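## Task

Place the foam block on the pantry cabinet's third level counting up from the bottom, where the cabinet floor itself is level one and not the first shelf, then close the cabinet door. The robot must not topple or be left leaning, or the task fails.

## Robot and tools

ROBOT. TidyBot++: a mobile base (0.54 m long, 0.50 m wide, 0.38 m tall) on four driven casters, carrying one seven-joint arm that ends in a right hand with index, middle and ring fingers plus a thumb. The shoulder sits 0.12 m ahead of the base centre and 0.68 m up. Upper arm 0.42 m, forearm 0.31 m, wrist to hand point 0.30 m; the hand point is 0.09 m off the hand axis, so joint_7_rad swings it. Each scene begins with the arm folded, hand pointing down. Cameras: base_camera (644x364, on the base, looking ahead) and wrist_camera (504x504, on a mast at the wrist on the palm side; the open hand covers much of it). At arm angles 0, -1.2, 3.142, -2.03, 0, 0.075, 2.463 the wrist camera faces forward, roughly level and upright.

FRAMES. Base frame: metres, origin on the floor below the base centre, x forward, y left, z up. hand_pose, hand_target and target use it. Odometry frame is the base frame as it was at scene start; base_odometry counts wheel turns only (slip counts), heading in rad, left positive, -3.142 to 3.142. base_tilt is in degrees, forward and right positive.

move. Executes one action and returns state plus images. Action keys:
- base: an object of relative offsets from where the base currently is, along its current axes: translate_m (-2 to 2 m, + forward), strafe_m (-2 to 2 m, + left), rotate_rad (-6.3 to 6.3 rad, + counter-clockwise from above). Base moves end after 14 s at most.
- joints: absolute targets by name. joint_1_rad (any angle; + turns arm clockwise from above, the reverse of rotate_rad), joint_2_rad (-2.249 to 2.249; 0 = upper arm vertical, + leans forward), joint_3_rad (any), joint_4_rad (-2.579 to 2.579; 0 straight, negative bends forward when joint_3 is 3.14), joint_5_rad (any), joint_6_rad (-2.099 to 2.099; negative tips the hand forward), joint_7_rad (any; 3.14 with hand down puts palm forward, thumb right). For unlimited joints send steps under half a turn. Hand keys take -1 to 1 on each hinge's scale (see below).
- target: one list of 7 numbers, [x, y, z, qw, qx, qy, qz], an absolute hand pose in the base frame in metres. Alongside target, joints may only hold hand_ keys, else the call is refused.
- speeds: caps for this action: translate_m and strafe_m 0.05 to 0.5 m/s (give one value when both are used), rotate_rad 0.1 to 1.57 rad/s.
- min_time_s: 0.1 to 8 s minimum duration of arm motions.
- cameras: list of base_camera, wrist_camera or all; [] for none. blocking: true (default) waits until everything rests; false returns in about 0.5 s.
A move with no action just reports state and images. Unknown keys make a call invalid; out-of-range values get it refused, and a refusal or unplanned stop cancels the rest of that reply's move/wait/finished_scene calls.

wait(seconds 0-10, cameras): lets time pass, returns early when earlier moves settle. stop(cameras): brakes all running motions. zoom_image(camera, region [x0,y0,x1,y1] pixels, at most 504x504): enlarges part of the latest image. finished_scene(scene): ends the scene irreversibly; the goal must hold without the robot.

HAND. Each of 16 hinges has its own motor; keys hand_<digit>_<hinge>. Moving toward -1 curls: _mcp bends at the knuckle (straight at +0.75), _pip the middle joint (+0.58), _dip the tip joint (+0.70), _abd spreads sideways away from the thumb (straight 0.00). Thumb: hand_thumb_cmc swings it in front of the palm (flat beside it at +0.71), hand_thumb_axl rotates it about its own line (+0.68), hand_thumb_mcp (+0.23) and hand_thumb_ipl (+0.17) bend it. hand_current_limit (-1 to 1) maps to 0-550 mA for all motors; hand_speed (-0.96 to 1) sets how quickly goals are approached. They start at +0.4 and -0.6. Omitted keys keep their goals, so a grip persists; resending a hinge's measured value slackens it. Avoid limit +1, and avoid currents at or above 495 mA for about 5 s, which shut a motor off for 10 s. Three fingers span 0.123 m and can hook a bar or handle.

RESULTS. base_status, joint_status, hand_status: done, moving, off_target (resting away from target, possibly still pushing), stopped, contact_stop, time_out, not_followed (a safety check withheld the command; "pose unreachable" for targets), torque_fault, limit_stop_at_motor_heat. The move line gives the overall outcome; earlier move shows a non-blocking move. hand_pose is the actual hand point; hand_target is where commanded joints would put it. To fix position, add (wanted - hand_pose) to the last target xyz; to hold still, resend hand_target. motor_effort is percent of maximum with the action's peak in brackets. hand_state gives per-motor words: moving, goal, blocked, overload; <motor>_current_ma lines give currents (positive pushes toward -1). Motor temperatures list arm joints; MOTOR HOT appears from 60 °C, and at 75 °C the arm sinks during an over-temperature stop. ARM HIT flags a hard self or base collision.

CAUTIONS. Targets low, close and forward often miss and can drive the arm into the base; nothing stops the arm at furniture, and it keeps pressing. Out-of-reach targets wander up to 10 s then time_out. Loads make the arm sag. Don't drive or turn while the raised arm is snagged (0.6 m up or higher): the robot can topple; pushing or pulling hard with a raised hand, or reaching far out, can tilt it, and backing off rights it. Torque spikes freeze the arm for 10 s. Avoid dropping objects, slamming the door, hard hits and strong pushes.

Each tool is called after ">>>" as a command line: name --argument value for each argument, lists and objects as JSON in quotes; but a table of rows of numbers goes row by row, as --pt "numbers of a row", without its own name.

## Session

>>> move

Scene clock: 0.00 s.
Motor temperatures (°C): [36 37 31 34 41 48 47]
base_odometry: x=+0.000 y=+0.000 heading=+0.000
base_tilt: forward=-0.3 right=-0.3
base_status: not commanded
joint_positions: joint_1_rad=-0.031 joint_2_rad=-0.314 joint_3_rad=+3.117 joint_4_rad=-2.505 joint_5_rad=-0.030 joint_6_rad=-0.825 joint_7_rad=+3.094 hand_index_mcp=+0.753 hand_index_abd=+0.000 hand_index_pip=+0.577 hand_index_dip=+0.696 hand_middle_mcp=+0.753 hand_middle_abd=+0.000 hand_middle_pip=+0.577 hand_middle_dip=+0.696 hand_ring_mcp=+0.753 hand_ring_abd=+0.000 hand_ring_pip=+0.577 hand_ring_dip=+0.696 hand_thumb_cmc=+0.715 hand_thumb_axl=+0.677 hand_thumb_mcp=+0.223 hand_thumb_ipl=+0.168 hand_current_limit=+0.400 hand_speed=-0.600
joint_status: not commanded
hand_state: goal,goal,goal,goal,goal,goal,goal,goal,goal,goal,goal,goal,goal,goal,goal,goal
index_mcp_current_ma: 2
index_abd_current_ma: 0
index_pip_current_ma: 0
index_dip_current_ma: 0
middle_mcp_current_ma: 2
middle_abd_current_ma: 0
middle_pip_current_ma: 0
middle_dip_current_ma: 0
ring_mcp_current_ma: 2
ring_abd_current_ma: 0
ring_pip_current_ma: 0
ring_dip_current_ma: 0
thumb_cmc_current_ma: 3
thumb_axl_current_ma: 0
thumb_mcp_current_ma: -17
thumb_ipl_current_ma: 0
hand_goal_index_mcp: 0.754
hand_goal_index_abd: 0.000
hand_goal_index_pip: 0.576
hand_goal_index_dip: 0.696
hand_goal_middle_mcp: 0.754
hand_goal_middle_abd: 0.000
hand_goal_middle_pip: 0.576
hand_goal_middle_dip: 0.696
hand_goal_ring_mcp: 0.754
hand_goal_ring_abd: 0.000
hand_goal_ring_pip: 0.576
hand_goal_ring_dip: 0.696
hand_goal_thumb_cmc: 0.714
hand_goal_thumb_axl: 0.678
hand_goal_thumb_mcp: 0.226
hand_goal_thumb_ipl: 0.168
motor_effort: joint_1_rad=+0 joint_2_rad=-1 joint_3_rad=+0 joint_4_rad=+10 joint_5_rad=-1 joint_6_rad=+1 joint_7_rad=+1
hand_pose: x=+0.3656 y=-0.0076 z=+0.6099 quat_wxyz=(-0.036, -0.710, -0.702, -0.052) (m; base frame)
hand_target: x=+0.3651 y=-0.0076 z=+0.6095 quat_wxyz=(-0.036, -0.710, -0.702, -0.051) (m; base frame)
hand_status: not commanded
pictures: base_camera, wrist_camera

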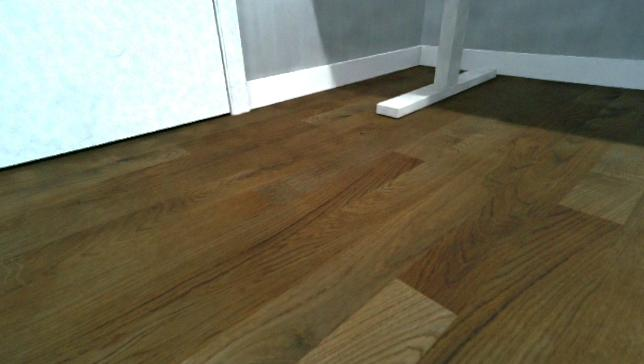

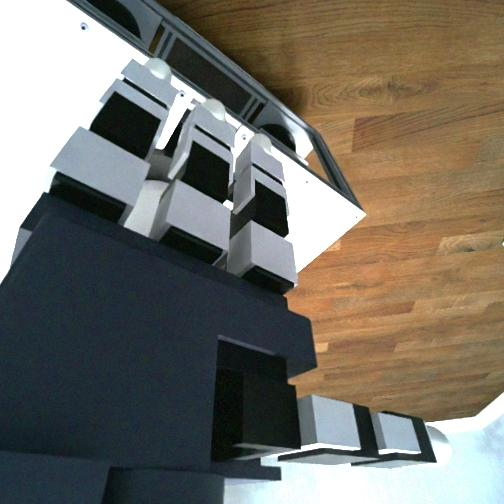

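>>> move --joints '{"joint_1_rad":0,"joint_2_rad":-1.2,"joint_3_rad":3.142,"joint_4_rad":-2.03,"joint_5_rad":0,"joint_6_rad":0.075,"joint_7_rad":2.463}' --min_time_s 3 --cameras '["all"]'

Scene clock: 4.87 s.
move: done
base_odometry: x=+0.000 y=+0.000 heading=+0.000
base_tilt: forward=-0.3 right=-0.3
base_status: not commanded
joint_positions: joint_1_rad=-0.021 joint_2_rad=-1.188 joint_3_rad=+3.117 joint_4_rad=-2.034 joint_5_rad=-0.030 joint_6_rad=+0.027 joint_7_rad=+2.526 hand_index_mcp=+0.761 hand_index_abd=+0.000 hand_index_pip=+0.577 hand_index_dip=+0.696 hand_middle_mcp=+0.761 hand_middle_abd=+0.000 hand_middle_pip=+0.577 hand_middle_dip=+0.696 hand_ring_mcp=+0.761 hand_ring_abd=+0.000 hand_ring_pip=+0.577 hand_ring_dip=+0.696 hand_thumb_cmc=+0.719 hand_thumb_axl=+0.677 hand_thumb_mcp=+0.227 hand_thumb_ipl=+0.168 hand_current_limit=+0.400 hand_speed=-0.600
joint_status: all done
hand_state: goal,goal,goal,goal,goal,goal,goal,goal,goal,goal,goal,goal,goal,goal,goal,goal
index_mcp_current_ma: 36
index_abd_current_ma: 0
index_pip_current_ma: 4
index_dip_current_ma: 0
middle_mcp_current_ma: 39
middle_abd_current_ma: 0
middle_pip_current_ma: 4
middle_dip_current_ma: 0
ring_mcp_current_ma: 35
ring_abd_current_ma: 0
ring_pip_current_ma: 4
ring_dip_current_ma: 0
thumb_cmc_current_ma: 27
thumb_axl_current_ma: -4
thumb_mcp_current_ma: 5
thumb_ipl_current_ma: -2
hand_goal_index_mcp: 0.754
hand_goal_index_abd: 0.000
hand_goal_index_pip: 0.576
hand_goal_index_dip: 0.696
hand_goal_middle_mcp: 0.754
hand_goal_middle_abd: 0.000
hand_goal_middle_pip: 0.576
hand_goal_middle_dip: 0.696
hand_goal_ring_mcp: 0.754
hand_goal_ring_abd: 0.000
hand_goal_ring_pip: 0.576
hand_goal_ring_dip: 0.696
hand_goal_thumb_cmc: 0.714
hand_goal_thumb_axl: 0.678
hand_goal_thumb_mcp: 0.226
hand_goal_thumb_ipl: 0.168
motor_effort: joint_1_rad=+0(1) joint_2_rad=+16(19) joint_3_rad=+2(2) joint_4_rad=+12(17) joint_5_rad=-1(2) joint_6_rad=+6(10) joint_7_rad=+1(2)
hand_pose: x=+0.1490 y=-0.0533 z=+1.2937 quat_wxyz=(-0.401, -0.349, -0.192, -0.825) (m; base frame)
hand_target: x=+0.1276 y=-0.0699 z=+1.3015 quat_wxyz=(-0.401, -0.333, -0.159, -0.839) (m; base frame)
hand_status: not commanded
pictures: base_camera, wrist_camera
camera_calibration:
wrist_camera: T_world_to_cam=[[0.0163321, -0.999814, 0.0102823, -0.0341082], [-0.117799, -0.0121361, -0.992963, 1.24691], [0.992903, 0.0150059, -0.117976, 0.125668], [0, 0, 0, 1]] pos_world=[0.0226655, -0.0208551, 1.25331]

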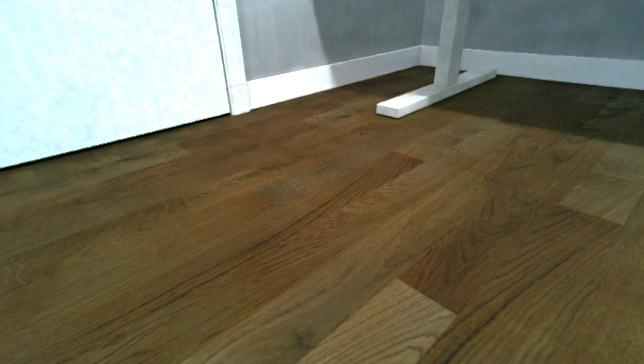

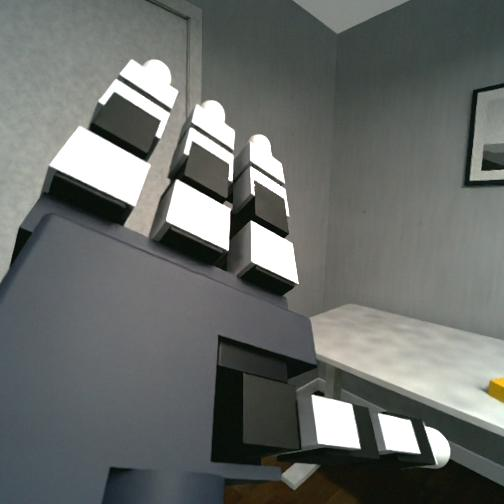

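>>> move --joints '{"joint_1_rad":0.7}' --cameras '["wrist_camera"]'

>>> move --joints '{"joint_1_rad":1.6}' --cameras '["wrist_camera"]'

>>> move --joints '{"joint_1_rad":2.5}' --cameras '["wrist_camera"]'

>>> move --joints '{"joint_1_rad":3.4}' --cameras '["wrist_camera"]'

>>> move --joints '{"joint_1_rad":4.3}' --cameras '["wrist_camera"]'

>>> move --joints '{"joint_1_rad":5.2}' --cameras '["wrist_camera"]'

Scene clock: 8.97 s.
move: done
base_odometry: x=+0.000 y=+0.000 heading=+0.000
base_tilt: forward=-0.3 right=-0.3
base_status: not commanded
joint_positions: joint_1_rad=+0.681 joint_2_rad=-1.188 joint_3_rad=+3.117 joint_4_rad=-2.034 joint_5_rad=-0.030 joint_6_rad=+0.027 joint_7_rad=+2.524 hand_index_mcp=+0.761 hand_index_abd=+0.000 hand_index_pip=+0.577 hand_index_dip=+0.696 hand_middle_mcp=+0.761 hand_middle_abd=+0.000 hand_middle_pip=+0.577 hand_middle_dip=+0.696 hand_ring_mcp=+0.761 hand_ring_abd=+0.000 hand_ring_pip=+0.577 hand_ring_dip=+0.696 hand_thumb_cmc=+0.719 hand_thumb_axl=+0.677 hand_thumb_mcp=+0.227 hand_thumb_ipl=+0.168 hand_current_limit=+0.400 hand_speed=-0.600
joint_status: all done
hand_state: goal,goal,goal,goal,goal,goal,goal,goal,goal,goal,goal,goal,goal,goal,goal,goal
index_mcp_current_ma: 36
index_abd_current_ma: 0
index_pip_current_ma: 4
index_dip_current_ma: 0
middle_mcp_current_ma: 39
middle_abd_current_ma: 0
middle_pip_current_ma: 4
middle_dip_current_ma: 0
ring_mcp_current_ma: 35
ring_abd_current_ma: 0
ring_pip_current_ma: 4
ring_dip_current_ma: 0
thumb_cmc_current_ma: 27
thumb_axl_current_ma: -4
thumb_mcp_current_ma: 5
thumb_ipl_current_ma: -2
hand_goal_index_mcp: 0.754
hand_goal_index_abd: 0.000
hand_goal_index_pip: 0.576
hand_goal_index_dip: 0.696
hand_goal_middle_mcp: 0.754
hand_goal_middle_abd: 0.000
hand_goal_middle_pip: 0.576
hand_goal_middle_dip: 0.696
hand_goal_ring_mcp: 0.754
hand_goal_ring_abd: 0.000
hand_goal_ring_pip: 0.576
hand_goal_ring_dip: 0.696
hand_goal_thumb_cmc: 0.714
hand_goal_thumb_axl: 0.678
hand_goal_thumb_mcp: 0.226
hand_goal_thumb_ipl: 0.168
motor_effort: joint_1_rad=-1(2) joint_2_rad=+16(17) joint_3_rad=+1(2) joint_4_rad=+12(12) joint_5_rad=-1(2) joint_6_rad=+6(6) joint_7_rad=+1(2)
hand_pose: x=+0.1075 y=-0.0602 z=+1.2936 quat_wxyz=(-0.659, -0.394, -0.060, -0.637) (m; base frame)
hand_target: x=+0.0805 y=-0.0590 z=+1.3015 quat_wxyz=(-0.664, -0.367, -0.035, -0.650) (m; base frame)
hand_status: not commanded
pictures: wrist_camera
camera_calibration:
wrist_camera: T_world_to_cam=[[-0.632563, -0.77446, 0.00872686, 0.044986], [-0.0969347, 0.0679852, -0.992966, 1.24435], [0.768419, -0.62896, -0.118077, 0.152516], [0, 0, 0, 1]] pos_world=[0.0318808, 0.0461689, 1.25321]

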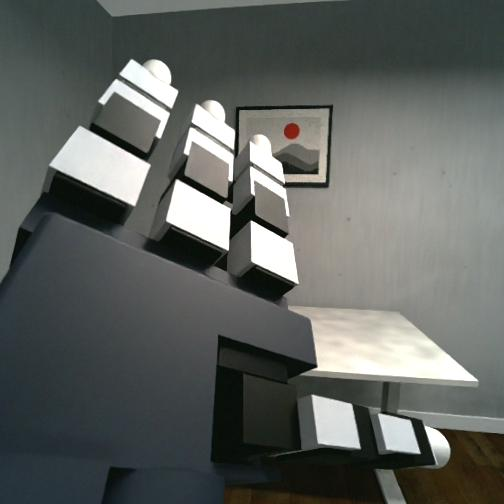

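Scene clock: 11.13 s.
move: done
base_odometry: x=+0.000 y=+0.000 heading=+0.000
base_tilt: forward=-0.3 right=-0.3
base_status: not commanded
joint_positions: joint_1_rad=+1.581 joint_2_rad=-1.188 joint_3_rad=+3.117 joint_4_rad=-2.034 joint_5_rad=-0.030 joint_6_rad=+0.027 joint_7_rad=+2.524 hand_index_mcp=+0.761 hand_index_abd=+0.000 hand_index_pip=+0.577 hand_index_dip=+0.696 hand_middle_mcp=+0.761 hand_middle_abd=+0.000 hand_middle_pip=+0.577 hand_middle_dip=+0.696 hand_ring_mcp=+0.761 hand_ring_abd=+0.000 hand_ring_pip=+0.577 hand_ring_dip=+0.696 hand_thumb_cmc=+0.719 hand_thumb_axl=+0.677 hand_thumb_mcp=+0.227 hand_thumb_ipl=+0.168 hand_current_limit=+0.400 hand_speed=-0.600
joint_status: all done
hand_state: goal,goal,goal,goal,goal,goal,goal,goal,goal,goal,goal,goal,goal,goal,goal,goal
index_mcp_current_ma: 36
index_abd_current_ma: 0
index_pip_current_ma: 4
index_dip_current_ma: 0
middle_mcp_current_ma: 39
middle_abd_current_ma: 0
middle_pip_current_ma: 4
middle_dip_current_ma: 0
ring_mcp_current_ma: 35
ring_abd_current_ma: 0
ring_pip_current_ma: 4
ring_dip_current_ma: 0
thumb_cmc_current_ma: 27
thumb_axl_current_ma: -4
thumb_mcp_current_ma: 5
thumb_ipl_current_ma: -2
hand_goal_index_mcp: 0.754
hand_goal_index_abd: 0.000
hand_goal_index_pip: 0.576
hand_goal_index_dip: 0.696
hand_goal_middle_mcp: 0.754
hand_goal_middle_abd: 0.000
hand_goal_middle_pip: 0.576
hand_goal_middle_dip: 0.696
hand_goal_ring_mcp: 0.754
hand_goal_ring_abd: 0.000
hand_goal_ring_pip: 0.576
hand_goal_ring_dip: 0.696
hand_goal_thumb_cmc: 0.714
hand_goal_thumb_axl: 0.678
hand_goal_thumb_mcp: 0.226
hand_goal_thumb_ipl: 0.168
motor_effort: joint_1_rad=+0(2) joint_2_rad=+16(17) joint_3_rad=+1(2) joint_4_rad=+11(12) joint_5_rad=-2(2) joint_6_rad=+6(6) joint_7_rad=+1(2)
hand_pose: x=+0.0647 y=-0.0284 z=+1.2936 quat_wxyz=(-0.871, -0.381, +0.117, -0.287) (m; base frame)
hand_target: x=+0.0489 y=-0.0065 z=+1.3015 quat_wxyz=(-0.881, -0.346, +0.128, -0.297) (m; base frame)
hand_status: not commanded
pictures: wrist_camera
camera_calibration:
wrist_camera: T_world_to_cam=[[-0.999862, 0.0140933, 0.00878926, 0.0885713], [-0.00706277, 0.118187, -0.992966, 1.23365], [-0.0150329, -0.992891, -0.118071, 0.245732], [0, 0, 0, 1]] pos_world=[0.100966, 0.096936, 1.25321]

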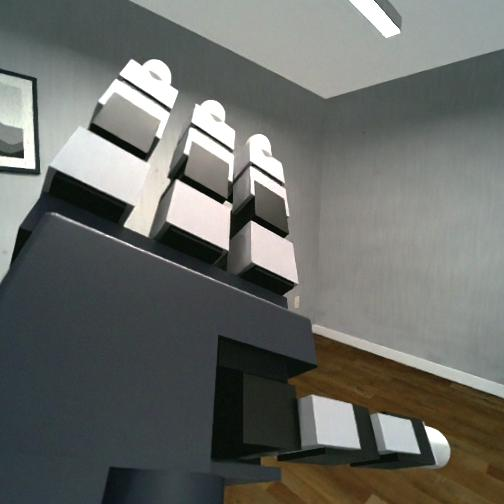

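Scene clock: 13.30 s.
move: done
base_odometry: x=+0.000 y=+0.000 heading=+0.000
base_tilt: forward=-0.3 right=-0.3
base_status: not commanded
joint_positions: joint_1_rad=+2.481 joint_2_rad=-1.188 joint_3_rad=+3.117 joint_4_rad=-2.034 joint_5_rad=-0.030 joint_6_rad=+0.027 joint_7_rad=+2.524 hand_index_mcp=+0.761 hand_index_abd=+0.000 hand_index_pip=+0.577 hand_index_dip=+0.696 hand_middle_mcp=+0.761 hand_middle_abd=+0.000 hand_middle_pip=+0.577 hand_middle_dip=+0.696 hand_ring_mcp=+0.761 hand_ring_abd=+0.000 hand_ring_pip=+0.577 hand_ring_dip=+0.696 hand_thumb_cmc=+0.719 hand_thumb_axl=+0.677 hand_thumb_mcp=+0.227 hand_thumb_ipl=+0.168 hand_current_limit=+0.400 hand_speed=-0.600
joint_status: all done
hand_state: goal,goal,goal,goal,goal,goal,goal,goal,goal,goal,goal,goal,goal,goal,goal,goal
index_mcp_current_ma: 36
index_abd_current_ma: 0
index_pip_current_ma: 4
index_dip_current_ma: 0
middle_mcp_current_ma: 39
middle_abd_current_ma: 0
middle_pip_current_ma: 4
middle_dip_current_ma: 0
ring_mcp_current_ma: 35
ring_abd_current_ma: 0
ring_pip_current_ma: 4
ring_dip_current_ma: 0
thumb_cmc_current_ma: 27
thumb_axl_current_ma: -4
thumb_mcp_current_ma: 5
thumb_ipl_current_ma: -2
hand_goal_index_mcp: 0.754
hand_goal_index_abd: 0.000
hand_goal_index_pip: 0.576
hand_goal_index_dip: 0.696
hand_goal_middle_mcp: 0.754
hand_goal_middle_abd: 0.000
hand_goal_middle_pip: 0.576
hand_goal_middle_dip: 0.696
hand_goal_ring_mcp: 0.754
hand_goal_ring_abd: 0.000
hand_goal_ring_pip: 0.576
hand_goal_ring_dip: 0.696
hand_goal_thumb_cmc: 0.714
hand_goal_thumb_axl: 0.678
hand_goal_thumb_mcp: 0.226
hand_goal_thumb_ipl: 0.168
motor_effort: joint_1_rad=+0(1) joint_2_rad=+17(17) joint_3_rad=+0(2) joint_4_rad=+11(12) joint_5_rad=-1(2) joint_6_rad=+6(7) joint_7_rad=+1(2)
hand_pose: x=+0.0630 y=+0.0249 z=+1.2936 quat_wxyz=(-0.909, -0.292, +0.271, +0.120) (m; base frame)
hand_target: x=+0.0703 y=+0.0509 z=+1.3015 quat_wxyz=(-0.922, -0.256, +0.266, +0.116) (m; base frame)
hand_status: not commanded
pictures: wrist_camera
camera_calibration:
wrist_camera: T_world_to_cam=[[-0.610524, 0.79195, 0.00869827, 0.0423613], [0.0882446, 0.078935, -0.992966, 1.2223], [-0.787066, -0.605462, -0.118077, 0.33768], [0, 0, 0, 1]] pos_world=[0.183777, 0.0744218, 1.25321]

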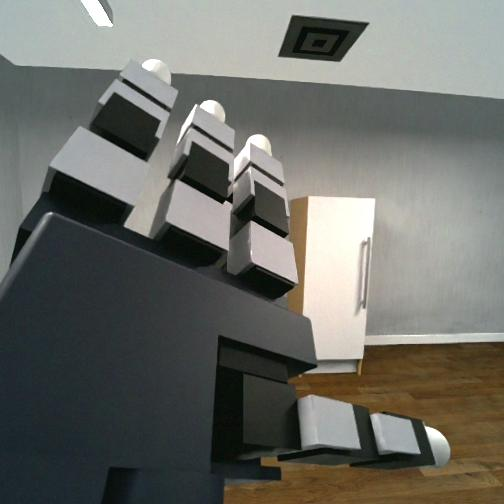

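Scene clock: 15.47 s.
move: done
base_odometry: x=+0.000 y=+0.000 heading=+0.000
base_tilt: forward=-0.3 right=-0.3
base_status: not commanded
joint_positions: joint_1_rad=+3.381 joint_2_rad=-1.188 joint_3_rad=+3.117 joint_4_rad=-2.034 joint_5_rad=-0.030 joint_6_rad=+0.027 joint_7_rad=+2.523 hand_index_mcp=+0.761 hand_index_abd=+0.000 hand_index_pip=+0.577 hand_index_dip=+0.696 hand_middle_mcp=+0.761 hand_middle_abd=+0.000 hand_middle_pip=+0.577 hand_middle_dip=+0.696 hand_ring_mcp=+0.761 hand_ring_abd=+0.000 hand_ring_pip=+0.577 hand_ring_dip=+0.696 hand_thumb_cmc=+0.719 hand_thumb_axl=+0.677 hand_thumb_mcp=+0.227 hand_thumb_ipl=+0.168 hand_current_limit=+0.400 hand_speed=-0.600
joint_status: all done
hand_state: goal,goal,goal,goal,goal,goal,goal,goal,goal,goal,goal,goal,goal,goal,goal,goal
index_mcp_current_ma: 36
index_abd_current_ma: 0
index_pip_current_ma: 4
index_dip_current_ma: 0
middle_mcp_current_ma: 39
middle_abd_current_ma: 0
middle_pip_current_ma: 4
middle_dip_current_ma: 0
ring_mcp_current_ma: 35
ring_abd_current_ma: 0
ring_pip_current_ma: 4
ring_dip_current_ma: 0
thumb_cmc_current_ma: 27
thumb_axl_current_ma: -4
thumb_mcp_current_ma: 5
thumb_ipl_current_ma: -2
hand_goal_index_mcp: 0.754
hand_goal_index_abd: 0.000
hand_goal_index_pip: 0.576
hand_goal_index_dip: 0.696
hand_goal_middle_mcp: 0.754
hand_goal_middle_abd: 0.000
hand_goal_middle_pip: 0.576
hand_goal_middle_dip: 0.696
hand_goal_ring_mcp: 0.754
hand_goal_ring_abd: 0.000
hand_goal_ring_pip: 0.576
hand_goal_ring_dip: 0.696
hand_goal_thumb_cmc: 0.714
hand_goal_thumb_axl: 0.678
hand_goal_thumb_mcp: 0.226
hand_goal_thumb_ipl: 0.168
motor_effort: joint_1_rad=+0(2) joint_2_rad=+16(17) joint_3_rad=+1(2) joint_4_rad=+12(12) joint_5_rad=-1(2) joint_6_rad=+6(7) joint_7_rad=+1(1)
hand_pose: x=+0.1037 y=+0.0594 z=+1.2936 quat_wxyz=(-0.766, -0.145, +0.371, +0.504) (m; base frame)
hand_target: x=+0.1286 y=+0.0698 z=+1.3015 quat_wxyz=(-0.780, -0.115, +0.350, +0.506) (m; base frame)
hand_status: not commanded
pictures: wrist_camera
camera_calibration:
wrist_camera: T_world_to_cam=[[0.240816, 0.970532, 0.00871976, -0.0589329], [0.116688, -0.0200323, -0.992967, 1.21892], [-0.963531, 0.240139, -0.118074, 0.358649], [0, 0, 0, 1]] pos_world=[0.217527, -0.00451157, 1.25321]

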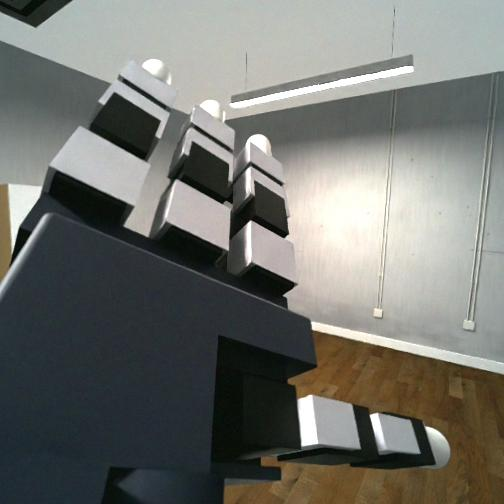

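Scene clock: 17.63 s.
move: done
base_odometry: x=+0.000 y=+0.000 heading=+0.000
base_tilt: forward=-0.3 right=-0.3
base_status: not commanded
joint_positions: joint_1_rad=+4.281 joint_2_rad=-1.188 joint_3_rad=+3.117 joint_4_rad=-2.034 joint_5_rad=-0.030 joint_6_rad=+0.027 joint_7_rad=+2.523 hand_index_mcp=+0.761 hand_index_abd=+0.000 hand_index_pip=+0.577 hand_index_dip=+0.696 hand_middle_mcp=+0.761 hand_middle_abd=+0.000 hand_middle_pip=+0.577 hand_middle_dip=+0.696 hand_ring_mcp=+0.761 hand_ring_abd=+0.000 hand_ring_pip=+0.577 hand_ring_dip=+0.696 hand_thumb_cmc=+0.719 hand_thumb_axl=+0.677 hand_thumb_mcp=+0.227 hand_thumb_ipl=+0.168 hand_current_limit=+0.400 hand_speed=-0.600
joint_status: all done
hand_state: goal,goal,goal,goal,goal,goal,goal,goal,goal,goal,goal,goal,goal,goal,goal,goal
index_mcp_current_ma: 36
index_abd_current_ma: 0
index_pip_current_ma: 4
index_dip_current_ma: 0
middle_mcp_current_ma: 39
middle_abd_current_ma: 0
middle_pip_current_ma: 4
middle_dip_current_ma: 0
ring_mcp_current_ma: 35
ring_abd_current_ma: 0
ring_pip_current_ma: 4
ring_dip_current_ma: 0
thumb_cmc_current_ma: 27
thumb_axl_current_ma: -4
thumb_mcp_current_ma: 5
thumb_ipl_current_ma: -2
hand_goal_index_mcp: 0.754
hand_goal_index_abd: 0.000
hand_goal_index_pip: 0.576
hand_goal_index_dip: 0.696
hand_goal_middle_mcp: 0.754
hand_goal_middle_abd: 0.000
hand_goal_middle_pip: 0.576
hand_goal_middle_dip: 0.696
hand_goal_ring_mcp: 0.754
hand_goal_ring_abd: 0.000
hand_goal_ring_pip: 0.576
hand_goal_ring_dip: 0.696
hand_goal_thumb_cmc: 0.714
hand_goal_thumb_axl: 0.678
hand_goal_thumb_mcp: 0.226
hand_goal_thumb_ipl: 0.168
motor_effort: joint_1_rad=+0(2) joint_2_rad=+16(17) joint_3_rad=+1(2) joint_4_rad=+12(12) joint_5_rad=-1(2) joint_6_rad=+6(7) joint_7_rad=+1(2)
hand_pose: x=+0.1560 y=+0.0489 z=+1.2936 quat_wxyz=(-0.471, +0.031, +0.397, +0.787) (m; base frame)
hand_target: x=+0.1796 y=+0.0359 z=+1.3015 quat_wxyz=(-0.482, +0.049, +0.365, +0.795) (m; base frame)
hand_status: not commanded
pictures: wrist_camera
camera_calibration:
wrist_camera: T_world_to_cam=[[0.90995, 0.414627, 0.00864487, -0.13847], [0.0567727, -0.103892, -0.992967, 1.22606], [-0.410813, 0.904041, -0.118076, 0.292853], [0, 0, 0, 1]] pos_world=[0.176702, -0.0799606, 1.25321]

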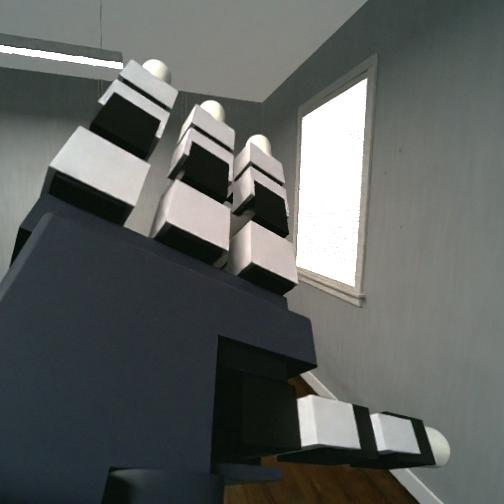

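Scene clock: 19.80 s.
move: done
base_odometry: x=+0.000 y=+0.000 heading=+0.000
base_tilt: forward=-0.3 right=-0.3
base_status: not commanded
joint_positions: joint_1_rad=+5.181 joint_2_rad=-1.188 joint_3_rad=+3.117 joint_4_rad=-2.034 joint_5_rad=-0.030 joint_6_rad=+0.027 joint_7_rad=+2.523 hand_index_mcp=+0.761 hand_index_abd=+0.000 hand_index_pip=+0.577 hand_index_dip=+0.696 hand_middle_mcp=+0.761 hand_middle_abd=+0.000 hand_middle_pip=+0.577 hand_middle_dip=+0.696 hand_ring_mcp=+0.761 hand_ring_abd=+0.000 hand_ring_pip=+0.577 hand_ring_dip=+0.696 hand_thumb_cmc=+0.719 hand_thumb_axl=+0.677 hand_thumb_mcp=+0.227 hand_thumb_ipl=+0.168 hand_current_limit=+0.400 hand_speed=-0.600
joint_status: all done
hand_state: goal,goal,goal,goal,goal,goal,goal,goal,goal,goal,goal,goal,goal,goal,goal,goal
index_mcp_current_ma: 36
index_abd_current_ma: 0
index_pip_current_ma: 4
index_dip_current_ma: 0
middle_mcp_current_ma: 39
middle_abd_current_ma: 0
middle_pip_current_ma: 4
middle_dip_current_ma: 0
ring_mcp_current_ma: 35
ring_abd_current_ma: 0
ring_pip_current_ma: 4
ring_dip_current_ma: 0
thumb_cmc_current_ma: 27
thumb_axl_current_ma: -4
thumb_mcp_current_ma: 5
thumb_ipl_current_ma: -2
hand_goal_index_mcp: 0.754
hand_goal_index_abd: 0.000
hand_goal_index_pip: 0.576
hand_goal_index_dip: 0.696
hand_goal_middle_mcp: 0.754
hand_goal_middle_abd: 0.000
hand_goal_middle_pip: 0.576
hand_goal_middle_dip: 0.696
hand_goal_ring_mcp: 0.754
hand_goal_ring_abd: 0.000
hand_goal_ring_pip: 0.576
hand_goal_ring_dip: 0.696
hand_goal_thumb_cmc: 0.714
hand_goal_thumb_axl: 0.678
hand_goal_thumb_mcp: 0.226
hand_goal_thumb_ipl: 0.168
motor_effort: joint_1_rad=-1(2) joint_2_rad=+16(17) joint_3_rad=+1(2) joint_4_rad=+12(12) joint_5_rad=-1(2) joint_6_rad=+6(6) joint_7_rad=+1(2)
hand_pose: x=+0.1803 y=+0.0014 z=+1.2936 quat_wxyz=(-0.082, +0.201, +0.344, +0.913) (m; base frame)
hand_target: x=+0.1848 y=-0.0252 z=+1.3015 quat_wxyz=(-0.089, +0.203, +0.308, +0.925) (m; base frame)
hand_status: not commanded
pictures: wrist_camera
camera_calibration:
wrist_camera: T_world_to_cam=[[0.890429, -0.455039, 0.00865364, -0.136162], [-0.0460786, -0.109051, -0.992968, 1.2383], [0.452783, 0.883769, -0.11807, 0.190054], [0, 0, 0, 1]] pos_world=[0.0922488, -0.0948852, 1.25321]

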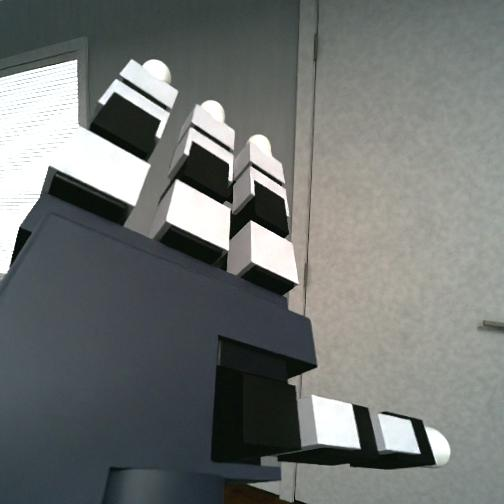

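>>> move --joints '{"joint_1_rad":6.283}' --cameras '["wrist_camera"]'

>>> move --joints '{"joint_1_rad":6.583}' --cameras '["wrist_camera"]'

Scene clock: 26.00 s.
move: done
base_odometry: x=+0.000 y=+0.000 heading=+0.000
base_tilt: forward=-0.3 right=-0.3
base_status: not commanded
joint_positions: joint_1_rad=+6.264 joint_2_rad=-1.188 joint_3_rad=+3.117 joint_4_rad=-2.034 joint_5_rad=-0.030 joint_6_rad=+0.027 joint_7_rad=+2.523 hand_index_mcp=+0.761 hand_index_abd=+0.000 hand_index_pip=+0.577 hand_index_dip=+0.696 hand_middle_mcp=+0.761 hand_middle_abd=+0.000 hand_middle_pip=+0.577 hand_middle_dip=+0.696 hand_ring_mcp=+0.761 hand_ring_abd=+0.000 hand_ring_pip=+0.577 hand_ring_dip=+0.696 hand_thumb_cmc=+0.719 hand_thumb_axl=+0.677 hand_thumb_mcp=+0.227 hand_thumb_ipl=+0.168 hand_current_limit=+0.400 hand_speed=-0.600
joint_status: all done
hand_state: goal,goal,goal,goal,goal,goal,goal,goal,goal,goal,goal,goal,goal,goal,goal,goal
index_mcp_current_ma: 36
index_abd_current_ma: 0
index_pip_current_ma: 4
index_dip_current_ma: 0
middle_mcp_current_ma: 39
middle_abd_current_ma: 0
middle_pip_current_ma: 4
middle_dip_current_ma: 0
ring_mcp_current_ma: 35
ring_abd_current_ma: 0
ring_pip_current_ma: 4
ring_dip_current_ma: 0
thumb_cmc_current_ma: 27
thumb_axl_current_ma: -4
thumb_mcp_current_ma: 5
thumb_ipl_current_ma: -2
hand_goal_index_mcp: 0.754
hand_goal_index_abd: 0.000
hand_goal_index_pip: 0.576
hand_goal_index_dip: 0.696
hand_goal_middle_mcp: 0.754
hand_goal_middle_abd: 0.000
hand_goal_middle_pip: 0.576
hand_goal_middle_dip: 0.696
hand_goal_ring_mcp: 0.754
hand_goal_ring_abd: 0.000
hand_goal_ring_pip: 0.576
hand_goal_ring_dip: 0.696
hand_goal_thumb_cmc: 0.714
hand_goal_thumb_axl: 0.678
hand_goal_thumb_mcp: 0.226
hand_goal_thumb_ipl: 0.168
motor_effort: joint_1_rad=+0(2) joint_2_rad=+16(17) joint_3_rad=+2(2) joint_4_rad=+12(12) joint_5_rad=-1(2) joint_6_rad=+6(7) joint_7_rad=+1(2)
hand_pose: x=+0.1490 y=-0.0535 z=+1.2936 quat_wxyz=(+0.401, +0.350, +0.191, +0.825) (m; base frame)
hand_target: x=+0.1276 y=-0.0699 z=+1.3015 quat_wxyz=(+0.401, +0.333, +0.159, +0.839) (m; base frame)
hand_status: not commanded
pictures: wrist_camera
camera_calibration:
wrist_camera: T_world_to_cam=[[0.0155571, -0.999842, 0.00865405, -0.0320471], [-0.11793, -0.0104295, -0.992967, 1.24685], [0.9929, 0.0144271, -0.118074, 0.125768], [0, 0, 0, 1]] pos_world=[0.0226653, -0.0208525, 1.25321]

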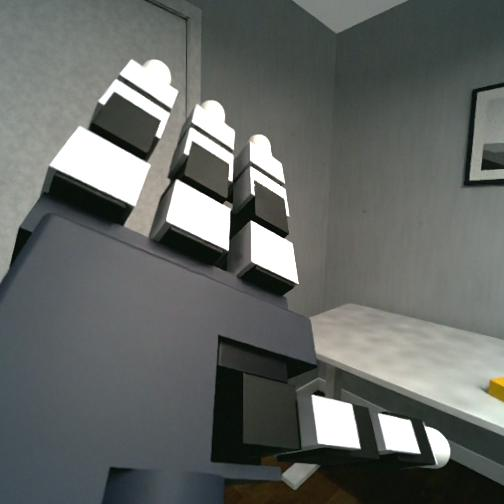

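Scene clock: 27.37 s.
move: done
base_odometry: x=+0.000 y=+0.000 heading=+0.000
base_tilt: forward=-0.3 right=-0.3
base_status: not commanded
joint_positions: joint_1_rad=+6.564 joint_2_rad=-1.188 joint_3_rad=+3.117 joint_4_rad=-2.034 joint_5_rad=-0.030 joint_6_rad=+0.027 joint_7_rad=+2.523 hand_index_mcp=+0.761 hand_index_abd=+0.000 hand_index_pip=+0.577 hand_index_dip=+0.696 hand_middle_mcp=+0.761 hand_middle_abd=+0.000 hand_middle_pip=+0.577 hand_middle_dip=+0.696 hand_ring_mcp=+0.761 hand_ring_abd=+0.000 hand_ring_pip=+0.577 hand_ring_dip=+0.696 hand_thumb_cmc=+0.719 hand_thumb_axl=+0.677 hand_thumb_mcp=+0.227 hand_thumb_ipl=+0.168 hand_current_limit=+0.400 hand_speed=-0.600
joint_status: all done
hand_state: goal,goal,goal,goal,goal,goal,goal,goal,goal,goal,goal,goal,goal,goal,goal,goal
index_mcp_current_ma: 36
index_abd_current_ma: 0
index_pip_current_ma: 4
index_dip_current_ma: 0
middle_mcp_current_ma: 39
middle_abd_current_ma: 0
middle_pip_current_ma: 4
middle_dip_current_ma: 0
ring_mcp_current_ma: 35
ring_abd_current_ma: 0
ring_pip_current_ma: 4
ring_dip_current_ma: 0
thumb_cmc_current_ma: 27
thumb_axl_current_ma: -4
thumb_mcp_current_ma: 5
thumb_ipl_current_ma: -2
hand_goal_index_mcp: 0.754
hand_goal_index_abd: 0.000
hand_goal_index_pip: 0.576
hand_goal_index_dip: 0.696
hand_goal_middle_mcp: 0.754
hand_goal_middle_abd: 0.000
hand_goal_middle_pip: 0.576
hand_goal_middle_dip: 0.696
hand_goal_ring_mcp: 0.754
hand_goal_ring_abd: 0.000
hand_goal_ring_pip: 0.576
hand_goal_ring_dip: 0.696
hand_goal_thumb_cmc: 0.714
hand_goal_thumb_axl: 0.678
hand_goal_thumb_mcp: 0.226
hand_goal_thumb_ipl: 0.168
motor_effort: joint_1_rad=+0(1) joint_2_rad=+16(17) joint_3_rad=+1(2) joint_4_rad=+12(12) joint_5_rad=-1(2) joint_6_rad=+6(6) joint_7_rad=+2(2)
hand_pose: x=+0.1319 y=-0.0600 z=+1.2936 quat_wxyz=(+0.520, +0.374, +0.137, +0.756) (m; base frame)
hand_target: x=+0.1065 y=-0.0693 z=+1.3015 quat_wxyz=(+0.522, +0.353, +0.107, +0.769) (m; base frame)
hand_status: not commanded
pictures: wrist_camera
camera_calibration:
wrist_camera: T_world_to_cam=[[-0.280971, -0.959677, 0.00869277, 0.00313753], [-0.11575, 0.0248947, -0.992966, 1.24659], [0.95271, -0.280001, -0.118078, 0.130571], [0, 0, 0, 1]] pos_world=[0.0207782, 0.00853759, 1.25321]

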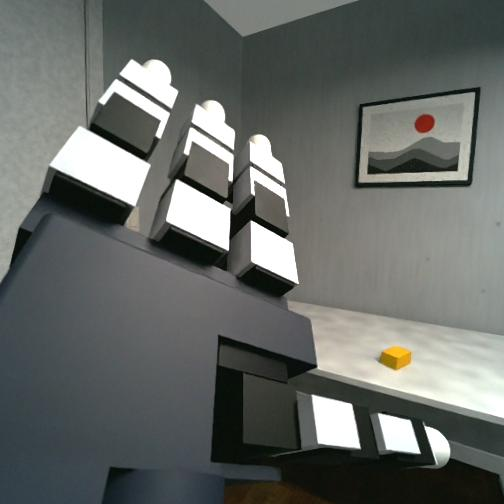

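>>> zoom_image --camera "wrist_camera" --region '[340, 310, 460, 410]'

Scaled by 4.200 from the camera's 504x504 image, which has a finer 720x720 frame.

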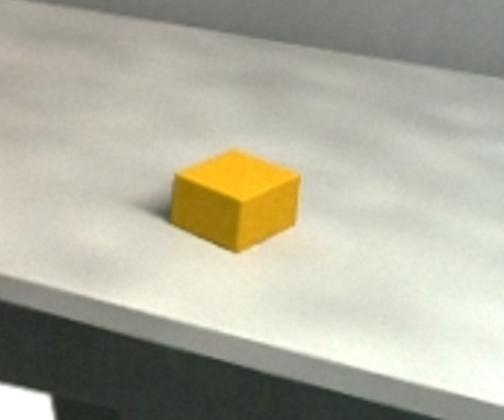

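>>> move --base '{"rotate_rad":-2.7}' --joints '{"joint_1_rad":5.93}' --cameras '["all"]'

Scene clock: 59.53 s.
move: done
base_odometry: x=+0.000 y=+0.000 heading=-2.699
base_tilt: forward=-0.3 right=-0.3
base_status: done
joint_positions: joint_1_rad=+5.948 joint_2_rad=-1.188 joint_3_rad=+3.117 joint_4_rad=-2.034 joint_5_rad=-0.030 joint_6_rad=+0.027 joint_7_rad=+2.523 hand_index_mcp=+0.761 hand_index_abd=+0.000 hand_index_pip=+0.577 hand_index_dip=+0.696 hand_middle_mcp=+0.761 hand_middle_abd=+0.000 hand_middle_pip=+0.577 hand_middle_dip=+0.696 hand_ring_mcp=+0.761 hand_ring_abd=+0.000 hand_ring_pip=+0.577 hand_ring_dip=+0.696 hand_thumb_cmc=+0.719 hand_thumb_axl=+0.677 hand_thumb_mcp=+0.227 hand_thumb_ipl=+0.168 hand_current_limit=+0.400 hand_speed=-0.600
joint_status: all done
hand_state: goal,goal,goal,goal,goal,goal,goal,goal,goal,goal,goal,goal,goal,goal,goal,goal
index_mcp_current_ma: 36
index_abd_current_ma: 0
index_pip_current_ma: 4
index_dip_current_ma: 0
middle_mcp_current_ma: 39
middle_abd_current_ma: 0
middle_pip_current_ma: 4
middle_dip_current_ma: 0
ring_mcp_current_ma: 35
ring_abd_current_ma: 0
ring_pip_current_ma: 4
ring_dip_current_ma: 0
thumb_cmc_current_ma: 27
thumb_axl_current_ma: -4
thumb_mcp_current_ma: 5
thumb_ipl_current_ma: -2
hand_goal_index_mcp: 0.754
hand_goal_index_abd: 0.000
hand_goal_index_pip: 0.576
hand_goal_index_dip: 0.696
hand_goal_middle_mcp: 0.754
hand_goal_middle_abd: 0.000
hand_goal_middle_pip: 0.576
hand_goal_middle_dip: 0.696
hand_goal_ring_mcp: 0.754
hand_goal_ring_abd: 0.000
hand_goal_ring_pip: 0.576
hand_goal_ring_dip: 0.696
hand_goal_thumb_cmc: 0.714
hand_goal_thumb_axl: 0.678
hand_goal_thumb_mcp: 0.226
hand_goal_thumb_ipl: 0.168
motor_effort: joint_1_rad=+0(2) joint_2_rad=+16(17) joint_3_rad=+2(2) joint_4_rad=+12(12) joint_5_rad=-1(2) joint_6_rad=+6(7) joint_7_rad=+1(2)
hand_pose: x=+0.1642 y=-0.0416 z=+1.2937 quat_wxyz=(+0.266, +0.315, +0.244, +0.878) (m; base frame)
hand_target: x=+0.1512 y=-0.0626 z=+1.3015 quat_wxyz=(+0.248, +0.300, +0.215, +0.896) (m; base frame)
hand_status: not commanded
pictures: base_camera, wrist_camera
camera_calibration:
wrist_camera: T_world_to_cam=[[0.325665, -0.945446, 0.00858847, -0.0689353], [-0.108765, -0.0464851, -0.99298, 1.24578], [0.939208, 0.322445, -0.11797, 0.132063], [0, 0, 0, 1]] pos_world=[0.0339132, -0.0498471, 1.25321]

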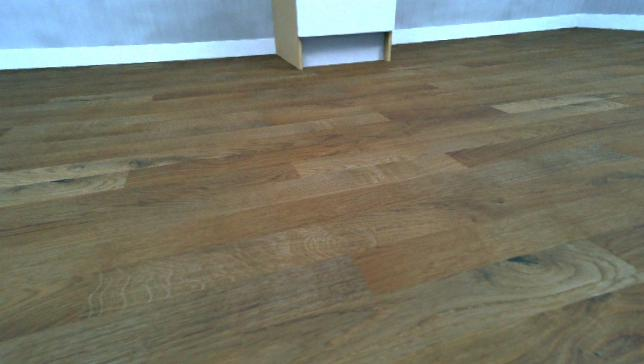

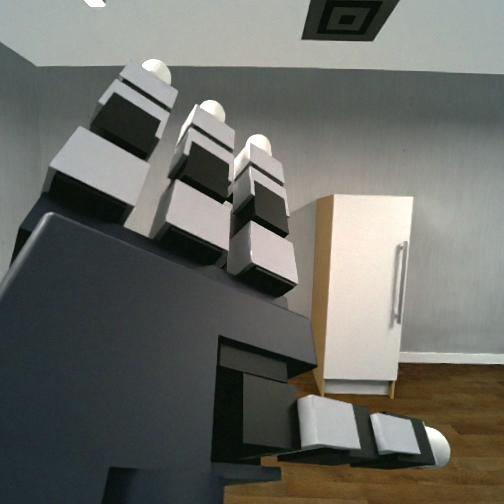

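>>> move --base '{"rotate_rad":0.27}' --cameras '[]'

>>> move --base '{"translate_m":0.6,"strafe_m":-0.6}' --cameras '["all"]'

Scene clock: 76.90 s.
move: done
base_odometry: x=+0.000 y=+0.000 heading=-2.431
base_tilt: forward=-0.3 right=-0.3
base_status: done
joint_positions: joint_1_rad=+5.945 joint_2_rad=-1.188 joint_3_rad=+3.117 joint_4_rad=-2.034 joint_5_rad=-0.030 joint_6_rad=+0.027 joint_7_rad=+2.523 hand_index_mcp=+0.761 hand_index_abd=+0.000 hand_index_pip=+0.577 hand_index_dip=+0.696 hand_middle_mcp=+0.761 hand_middle_abd=+0.000 hand_middle_pip=+0.577 hand_middle_dip=+0.696 hand_ring_mcp=+0.761 hand_ring_abd=+0.000 hand_ring_pip=+0.577 hand_ring_dip=+0.696 hand_thumb_cmc=+0.719 hand_thumb_axl=+0.677 hand_thumb_mcp=+0.227 hand_thumb_ipl=+0.168 hand_current_limit=+0.400 hand_speed=-0.600
joint_status: not commanded
hand_state: goal,goal,goal,goal,goal,goal,goal,goal,goal,goal,goal,goal,goal,goal,goal,goal
index_mcp_current_ma: 36
index_abd_current_ma: 0
index_pip_current_ma: 4
index_dip_current_ma: 0
middle_mcp_current_ma: 39
middle_abd_current_ma: 0
middle_pip_current_ma: 4
middle_dip_current_ma: 0
ring_mcp_current_ma: 35
ring_abd_current_ma: 0
ring_pip_current_ma: 4
ring_dip_current_ma: 0
thumb_cmc_current_ma: 27
thumb_axl_current_ma: -4
thumb_mcp_current_ma: 5
thumb_ipl_current_ma: -2
hand_goal_index_mcp: 0.754
hand_goal_index_abd: 0.000
hand_goal_index_pip: 0.576
hand_goal_index_dip: 0.696
hand_goal_middle_mcp: 0.754
hand_goal_middle_abd: 0.000
hand_goal_middle_pip: 0.576
hand_goal_middle_dip: 0.696
hand_goal_ring_mcp: 0.754
hand_goal_ring_abd: 0.000
hand_goal_ring_pip: 0.576
hand_goal_ring_dip: 0.696
hand_goal_thumb_cmc: 0.714
hand_goal_thumb_axl: 0.678
hand_goal_thumb_mcp: 0.226
hand_goal_thumb_ipl: 0.168
motor_effort: joint_1_rad=-1(1) joint_2_rad=+17(17) joint_3_rad=+1(2) joint_4_rad=+12(12) joint_5_rad=-2(2) joint_6_rad=+6(7) joint_7_rad=+1(2)
hand_pose: x=+0.1643 y=-0.0414 z=+1.2936 quat_wxyz=(+0.264, +0.315, +0.244, +0.878) (m; base frame)
hand_target: x=+0.1512 y=-0.0626 z=+1.3015 quat_wxyz=(+0.248, +0.300, +0.215, +0.896) (m; base frame)
hand_status: not commanded
pictures: none
No camera images: "cameras" was empty.

Scene clock: 80.07 s.
move: done
base_odometry: x=-0.846 y=+0.063 heading=-2.431
base_tilt: forward=-0.3 right=-0.3
base_status: done
joint_positions: joint_1_rad=+5.942 joint_2_rad=-1.188 joint_3_rad=+3.123 joint_4_rad=-2.034 joint_5_rad=-0.030 joint_6_rad=+0.028 joint_7_rad=+2.523 hand_index_mcp=+0.761 hand_index_abd=+0.000 hand_index_pip=+0.577 hand_index_dip=+0.696 hand_middle_mcp=+0.761 hand_middle_abd=+0.000 hand_middle_pip=+0.577 hand_middle_dip=+0.696 hand_ring_mcp=+0.761 hand_ring_abd=+0.000 hand_ring_pip=+0.577 hand_ring_dip=+0.696 hand_thumb_cmc=+0.719 hand_thumb_axl=+0.677 hand_thumb_mcp=+0.227 hand_thumb_ipl=+0.168 hand_current_limit=+0.400 hand_speed=-0.600
joint_status: not commanded
hand_state: goal,goal,goal,goal,goal,goal,goal,goal,goal,goal,goal,goal,goal,goal,goal,goal
index_mcp_current_ma: 36
index_abd_current_ma: 0
index_pip_current_ma: 4
index_dip_current_ma: 0
middle_mcp_current_ma: 39
middle_abd_current_ma: 0
middle_pip_current_ma: 4
middle_dip_current_ma: 0
ring_mcp_current_ma: 35
ring_abd_current_ma: 0
ring_pip_current_ma: 4
ring_dip_current_ma: 0
thumb_cmc_current_ma: 27
thumb_axl_current_ma: -4
thumb_mcp_current_ma: 6
thumb_ipl_current_ma: -2
hand_goal_index_mcp: 0.754
hand_goal_index_abd: 0.000
hand_goal_index_pip: 0.576
hand_goal_index_dip: 0.696
hand_goal_middle_mcp: 0.754
hand_goal_middle_abd: 0.000
hand_goal_middle_pip: 0.576
hand_goal_middle_dip: 0.696
hand_goal_ring_mcp: 0.754
hand_goal_ring_abd: 0.000
hand_goal_ring_pip: 0.576
hand_goal_ring_dip: 0.696
hand_goal_thumb_cmc: 0.714
hand_goal_thumb_axl: 0.678
hand_goal_thumb_mcp: 0.226
hand_goal_thumb_ipl: 0.168
motor_effort: joint_1_rad=-1(2) joint_2_rad=+16(18) joint_3_rad=+1(4) joint_4_rad=+12(12) joint_5_rad=-1(2) joint_6_rad=+5(7) joint_7_rad=+0(2)
hand_pose: x=+0.1651 y=-0.0447 z=+1.2936 quat_wxyz=(+0.263, +0.316, +0.242, +0.879) (m; base frame)
hand_target: x=+0.1512 y=-0.0626 z=+1.3015 quat_wxyz=(+0.248, +0.300, +0.215, +0.896) (m; base frame)
hand_status: not commanded
pictures: base_camera, wrist_camera
camera_calibration:
wrist_camera: T_world_to_cam=[[0.329092, -0.944294, 0.00284402, -0.065424], [-0.109432, -0.0411289, -0.993143, 1.24624], [0.937936, 0.326524, -0.116871, 0.131135], [0, 0, 0, 1]] pos_world=[0.034913, -0.0533418, 1.25321]

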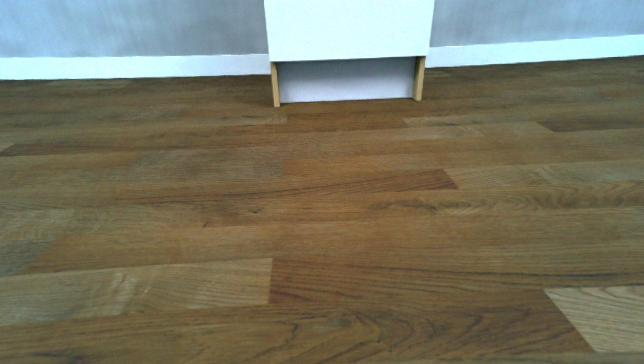

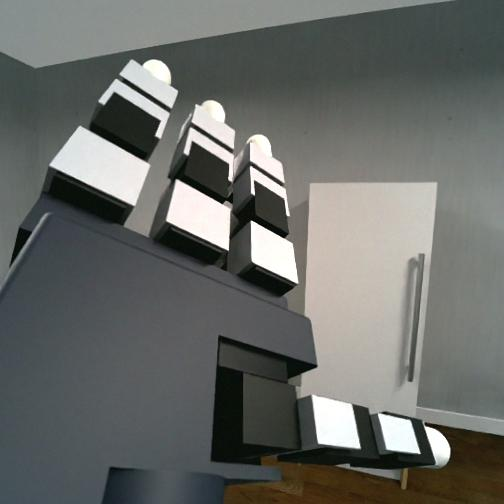

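>>> zoom_image --camera "wrist_camera" --region '[360, 230, 460, 400]'

>>> move --base '{"rotate_rad":0.035}' --joints '{"joint_1_rad":6.283,"joint_2_rad":0.52,"joint_3_rad":3.142,"joint_4_rad":-1.73,"joint_5_rad":0,"joint_6_rad":0.679,"joint_7_rad":4.712,"hand_index_dip":-0.754,"hand_middle_dip":-0.754,"hand_ring_dip":-0.754}' --min_time_s 3 --cameras '["all"]'

Scaled by 2.965 from the camera's 504x504 image, which has a finer 720x720 frame.

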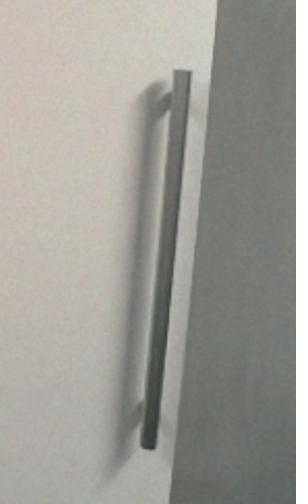

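Scene clock: 94.00 s.
move: done
base_odometry: x=-0.846 y=+0.063 heading=-2.396
base_tilt: forward=-0.2 right=-0.3
base_status: done
joint_positions: joint_1_rad=+6.263 joint_2_rad=+0.498 joint_3_rad=+3.123 joint_4_rad=-1.743 joint_5_rad=-0.030 joint_6_rad=+0.627 joint_7_rad=+4.650 hand_index_mcp=+0.759 hand_index_abd=-0.001 hand_index_pip=+0.577 hand_index_dip=-0.751 hand_middle_mcp=+0.759 hand_middle_abd=-0.001 hand_middle_pip=+0.577 hand_middle_dip=-0.751 hand_ring_mcp=+0.759 hand_ring_abd=-0.001 hand_ring_pip=+0.577 hand_ring_dip=-0.751 hand_thumb_cmc=+0.719 hand_thumb_axl=+0.677 hand_thumb_mcp=+0.227 hand_thumb_ipl=+0.168 hand_current_limit=+0.400 hand_speed=-0.600
joint_status: all done
hand_state: goal,goal,goal,goal,goal,goal,goal,goal,goal,goal,goal,goal,goal,goal,goal,goal
index_mcp_current_ma: 25
index_abd_current_ma: -5
index_pip_current_ma: 4
index_dip_current_ma: 13
middle_mcp_current_ma: 27
middle_abd_current_ma: -5
middle_pip_current_ma: 4
middle_dip_current_ma: 14
ring_mcp_current_ma: 25
ring_abd_current_ma: -5
ring_pip_current_ma: 4
ring_dip_current_ma: 13
thumb_cmc_current_ma: 26
thumb_axl_current_ma: -4
thumb_mcp_current_ma: 6
thumb_ipl_current_ma: -2
hand_goal_index_mcp: 0.754
hand_goal_index_abd: 0.000
hand_goal_index_pip: 0.576
hand_goal_index_dip: -0.754
hand_goal_middle_mcp: 0.754
hand_goal_middle_abd: 0.000
hand_goal_middle_pip: 0.576
hand_goal_middle_dip: -0.754
hand_goal_ring_mcp: 0.754
hand_goal_ring_abd: 0.000
hand_goal_ring_pip: 0.576
hand_goal_ring_dip: -0.754
hand_goal_thumb_cmc: 0.714
hand_goal_thumb_axl: 0.678
hand_goal_thumb_mcp: 0.226
hand_goal_thumb_ipl: 0.168
motor_effort: joint_1_rad=+0(2) joint_2_rad=-29(32) joint_3_rad=-1(2) joint_4_rad=+13(17) joint_5_rad=-1(2) joint_6_rad=+9(10) joint_7_rad=+0(2)
hand_pose: x=+0.8668 y=+0.1041 z=+0.8732 quat_wxyz=(+0.690, +0.027, +0.722, +0.039) (m; base frame)
hand_target: x=+0.8741 y=+0.0863 z=+0.8721 quat_wxyz=(+0.707, +0.000, +0.707, +0.000) (m; base frame)
hand_status: not commanded
pictures: base_camera, wrist_camera
camera_calibration:
wrist_camera: T_world_to_cam=[[0.00981013, 0.524359, 0.851441, -0.771671], [-0.737988, -0.570762, 0.360006, 0.330048], [0.674743, -0.631885, 0.381371, -0.731885], [0, 0, 0, 1]] pos_world=[0.744976, 0.130544, 0.817333]

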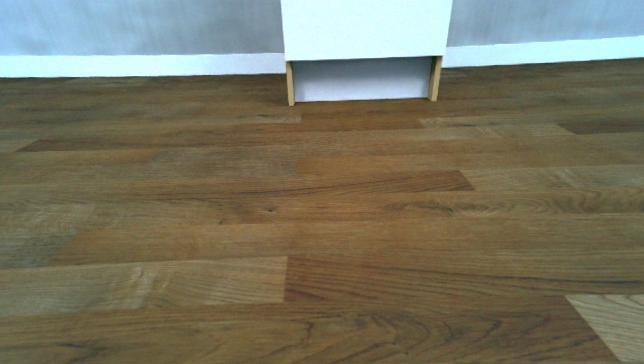

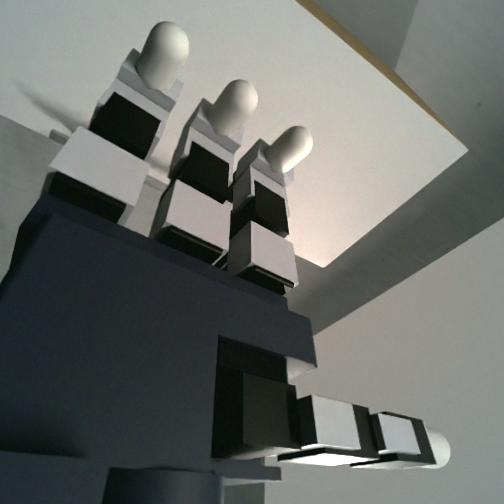

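>>> move --base '{"strafe_m":-0.48,"translate_m":0.28}' --joints '{"joint_6_rad":0.73,"joint_7_rad":4.775}' --cameras '["all"]'

Scene clock: 102.17 s.
move: done
base_odometry: x=-1.378 y=+0.226 heading=-2.396
base_tilt: forward=-0.2 right=-0.3
base_status: done
joint_positions: joint_1_rad=+6.278 joint_2_rad=+0.499 joint_3_rad=+3.126 joint_4_rad=-1.739 joint_5_rad=-0.030 joint_6_rad=+0.687 joint_7_rad=+4.727 hand_index_mcp=+0.756 hand_index_abd=-0.001 hand_index_pip=+0.577 hand_index_dip=-0.751 hand_middle_mcp=+0.756 hand_middle_abd=-0.001 hand_middle_pip=+0.577 hand_middle_dip=-0.751 hand_ring_mcp=+0.756 hand_ring_abd=-0.002 hand_ring_pip=+0.577 hand_ring_dip=-0.751 hand_thumb_cmc=+0.716 hand_thumb_axl=+0.677 hand_thumb_mcp=+0.227 hand_thumb_ipl=+0.168 hand_current_limit=+0.400 hand_speed=-0.600
joint_status: all done
hand_state: goal,goal,goal,goal,goal,goal,goal,goal,goal,goal,goal,goal,goal,goal,goal,goal
index_mcp_current_ma: 11
index_abd_current_ma: -7
index_pip_current_ma: 4
index_dip_current_ma: 13
middle_mcp_current_ma: 12
middle_abd_current_ma: -7
middle_pip_current_ma: 4
middle_dip_current_ma: 14
ring_mcp_current_ma: 11
ring_abd_current_ma: -7
ring_pip_current_ma: 4
ring_dip_current_ma: 13
thumb_cmc_current_ma: 11
thumb_axl_current_ma: -4
thumb_mcp_current_ma: 6
thumb_ipl_current_ma: -2
hand_goal_index_mcp: 0.754
hand_goal_index_abd: 0.000
hand_goal_index_pip: 0.576
hand_goal_index_dip: -0.754
hand_goal_middle_mcp: 0.754
hand_goal_middle_abd: 0.000
hand_goal_middle_pip: 0.576
hand_goal_middle_dip: -0.754
hand_goal_ring_mcp: 0.754
hand_goal_ring_abd: 0.000
hand_goal_ring_pip: 0.576
hand_goal_ring_dip: -0.754
hand_goal_thumb_cmc: 0.714
hand_goal_thumb_axl: 0.678
hand_goal_thumb_mcp: 0.226
hand_goal_thumb_ipl: 0.168
motor_effort: joint_1_rad=+0(3) joint_2_rad=-30(30) joint_3_rad=-1(2) joint_4_rad=+14(15) joint_5_rad=-1(2) joint_6_rad=+8(10) joint_7_rad=+0(2)
hand_pose: x=+0.8679 y=+0.0932 z=+0.8869 quat_wxyz=(+0.714, +0.006, +0.700, +0.006) (m; base frame)
hand_target: x=+0.8729 y=+0.0875 z=+0.8821 quat_wxyz=(+0.724, -0.022, +0.689, -0.023) (m; base frame)
hand_status: not commanded
pictures: base_camera, wrist_camera
camera_calibration:
wrist_camera: T_world_to_cam=[[-0.0339987, 0.589288, 0.807207, -0.70643], [-0.77103, -0.529355, 0.353972, 0.349891], [0.635891, -0.610346, 0.472356, -0.793673], [0, 0, 0, 1]] pos_world=[0.750448, 0.117092, 0.82128]

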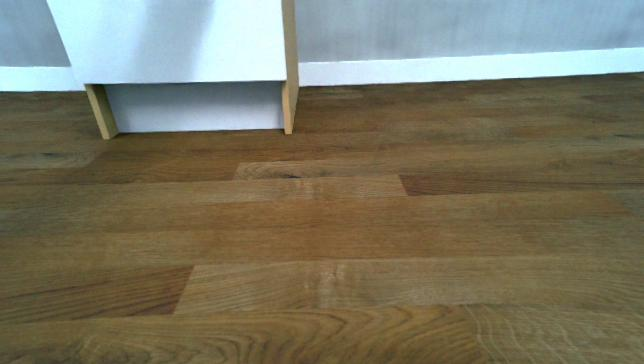

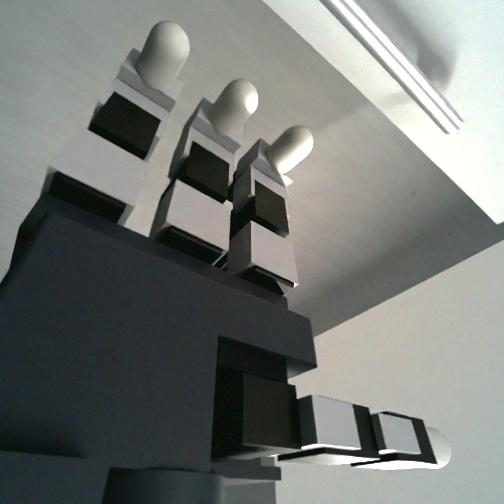

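>>> move --base '{"translate_m":0.13}' --speeds '{"translate_m":0.15}' --cameras '["wrist_camera"]'

Scene clock: 108.97 s.
move: done
base_odometry: x=-1.474 y=+0.138 heading=-2.396
base_tilt: forward=-0.2 right=-0.3
base_status: done
joint_positions: joint_1_rad=+6.278 joint_2_rad=+0.502 joint_3_rad=+3.126 joint_4_rad=-1.737 joint_5_rad=-0.030 joint_6_rad=+0.688 joint_7_rad=+4.727 hand_index_mcp=+0.756 hand_index_abd=-0.002 hand_index_pip=+0.577 hand_index_dip=-0.751 hand_middle_mcp=+0.756 hand_middle_abd=-0.002 hand_middle_pip=+0.577 hand_middle_dip=-0.751 hand_ring_mcp=+0.756 hand_ring_abd=-0.002 hand_ring_pip=+0.577 hand_ring_dip=-0.751 hand_thumb_cmc=+0.716 hand_thumb_axl=+0.677 hand_thumb_mcp=+0.227 hand_thumb_ipl=+0.168 hand_current_limit=+0.400 hand_speed=-0.600
joint_status: not commanded
hand_state: goal,goal,goal,goal,goal,goal,goal,goal,goal,goal,goal,goal,goal,goal,goal,goal
index_mcp_current_ma: 11
index_abd_current_ma: -7
index_pip_current_ma: 4
index_dip_current_ma: 13
middle_mcp_current_ma: 12
middle_abd_current_ma: -7
middle_pip_current_ma: 4
middle_dip_current_ma: 14
ring_mcp_current_ma: 11
ring_abd_current_ma: -8
ring_pip_current_ma: 4
ring_dip_current_ma: 13
thumb_cmc_current_ma: 11
thumb_axl_current_ma: -4
thumb_mcp_current_ma: 6
thumb_ipl_current_ma: -2
hand_goal_index_mcp: 0.754
hand_goal_index_abd: 0.000
hand_goal_index_pip: 0.576
hand_goal_index_dip: -0.754
hand_goal_middle_mcp: 0.754
hand_goal_middle_abd: 0.000
hand_goal_middle_pip: 0.576
hand_goal_middle_dip: -0.754
hand_goal_ring_mcp: 0.754
hand_goal_ring_abd: 0.000
hand_goal_ring_pip: 0.576
hand_goal_ring_dip: -0.754
hand_goal_thumb_cmc: 0.714
hand_goal_thumb_axl: 0.678
hand_goal_thumb_mcp: 0.226
hand_goal_thumb_ipl: 0.168
motor_effort: joint_1_rad=+0(2) joint_2_rad=-30(32) joint_3_rad=+0(1) joint_4_rad=+13(15) joint_5_rad=-1(2) joint_6_rad=+8(9) joint_7_rad=+1(1)
hand_pose: x=+0.8690 y=+0.0932 z=+0.8856 quat_wxyz=(+0.714, +0.006, +0.700, +0.006) (m; base frame)
hand_target: x=+0.8729 y=+0.0875 z=+0.8821 quat_wxyz=(+0.724, -0.022, +0.689, -0.023) (m; base frame)
hand_status: not commanded
pictures: wrist_camera
camera_calibration:
wrist_camera: T_world_to_cam=[[-0.0332774, 0.589207, 0.807297, -0.706034], [-0.770749, -0.529357, 0.354581, 0.350377], [0.636269, -0.610424, 0.471746, -0.793518], [0, 0, 0, 1]] pos_world=[0.751448, 0.117092, 0.820081]

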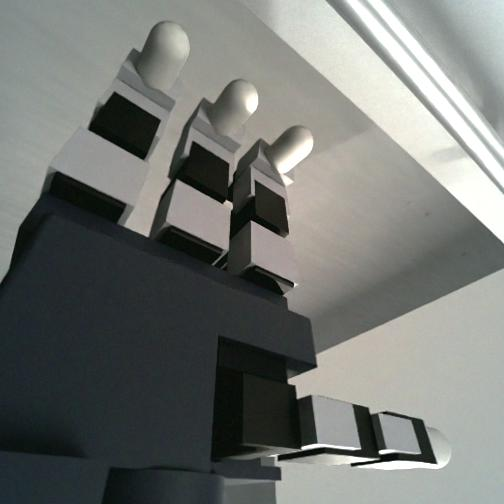

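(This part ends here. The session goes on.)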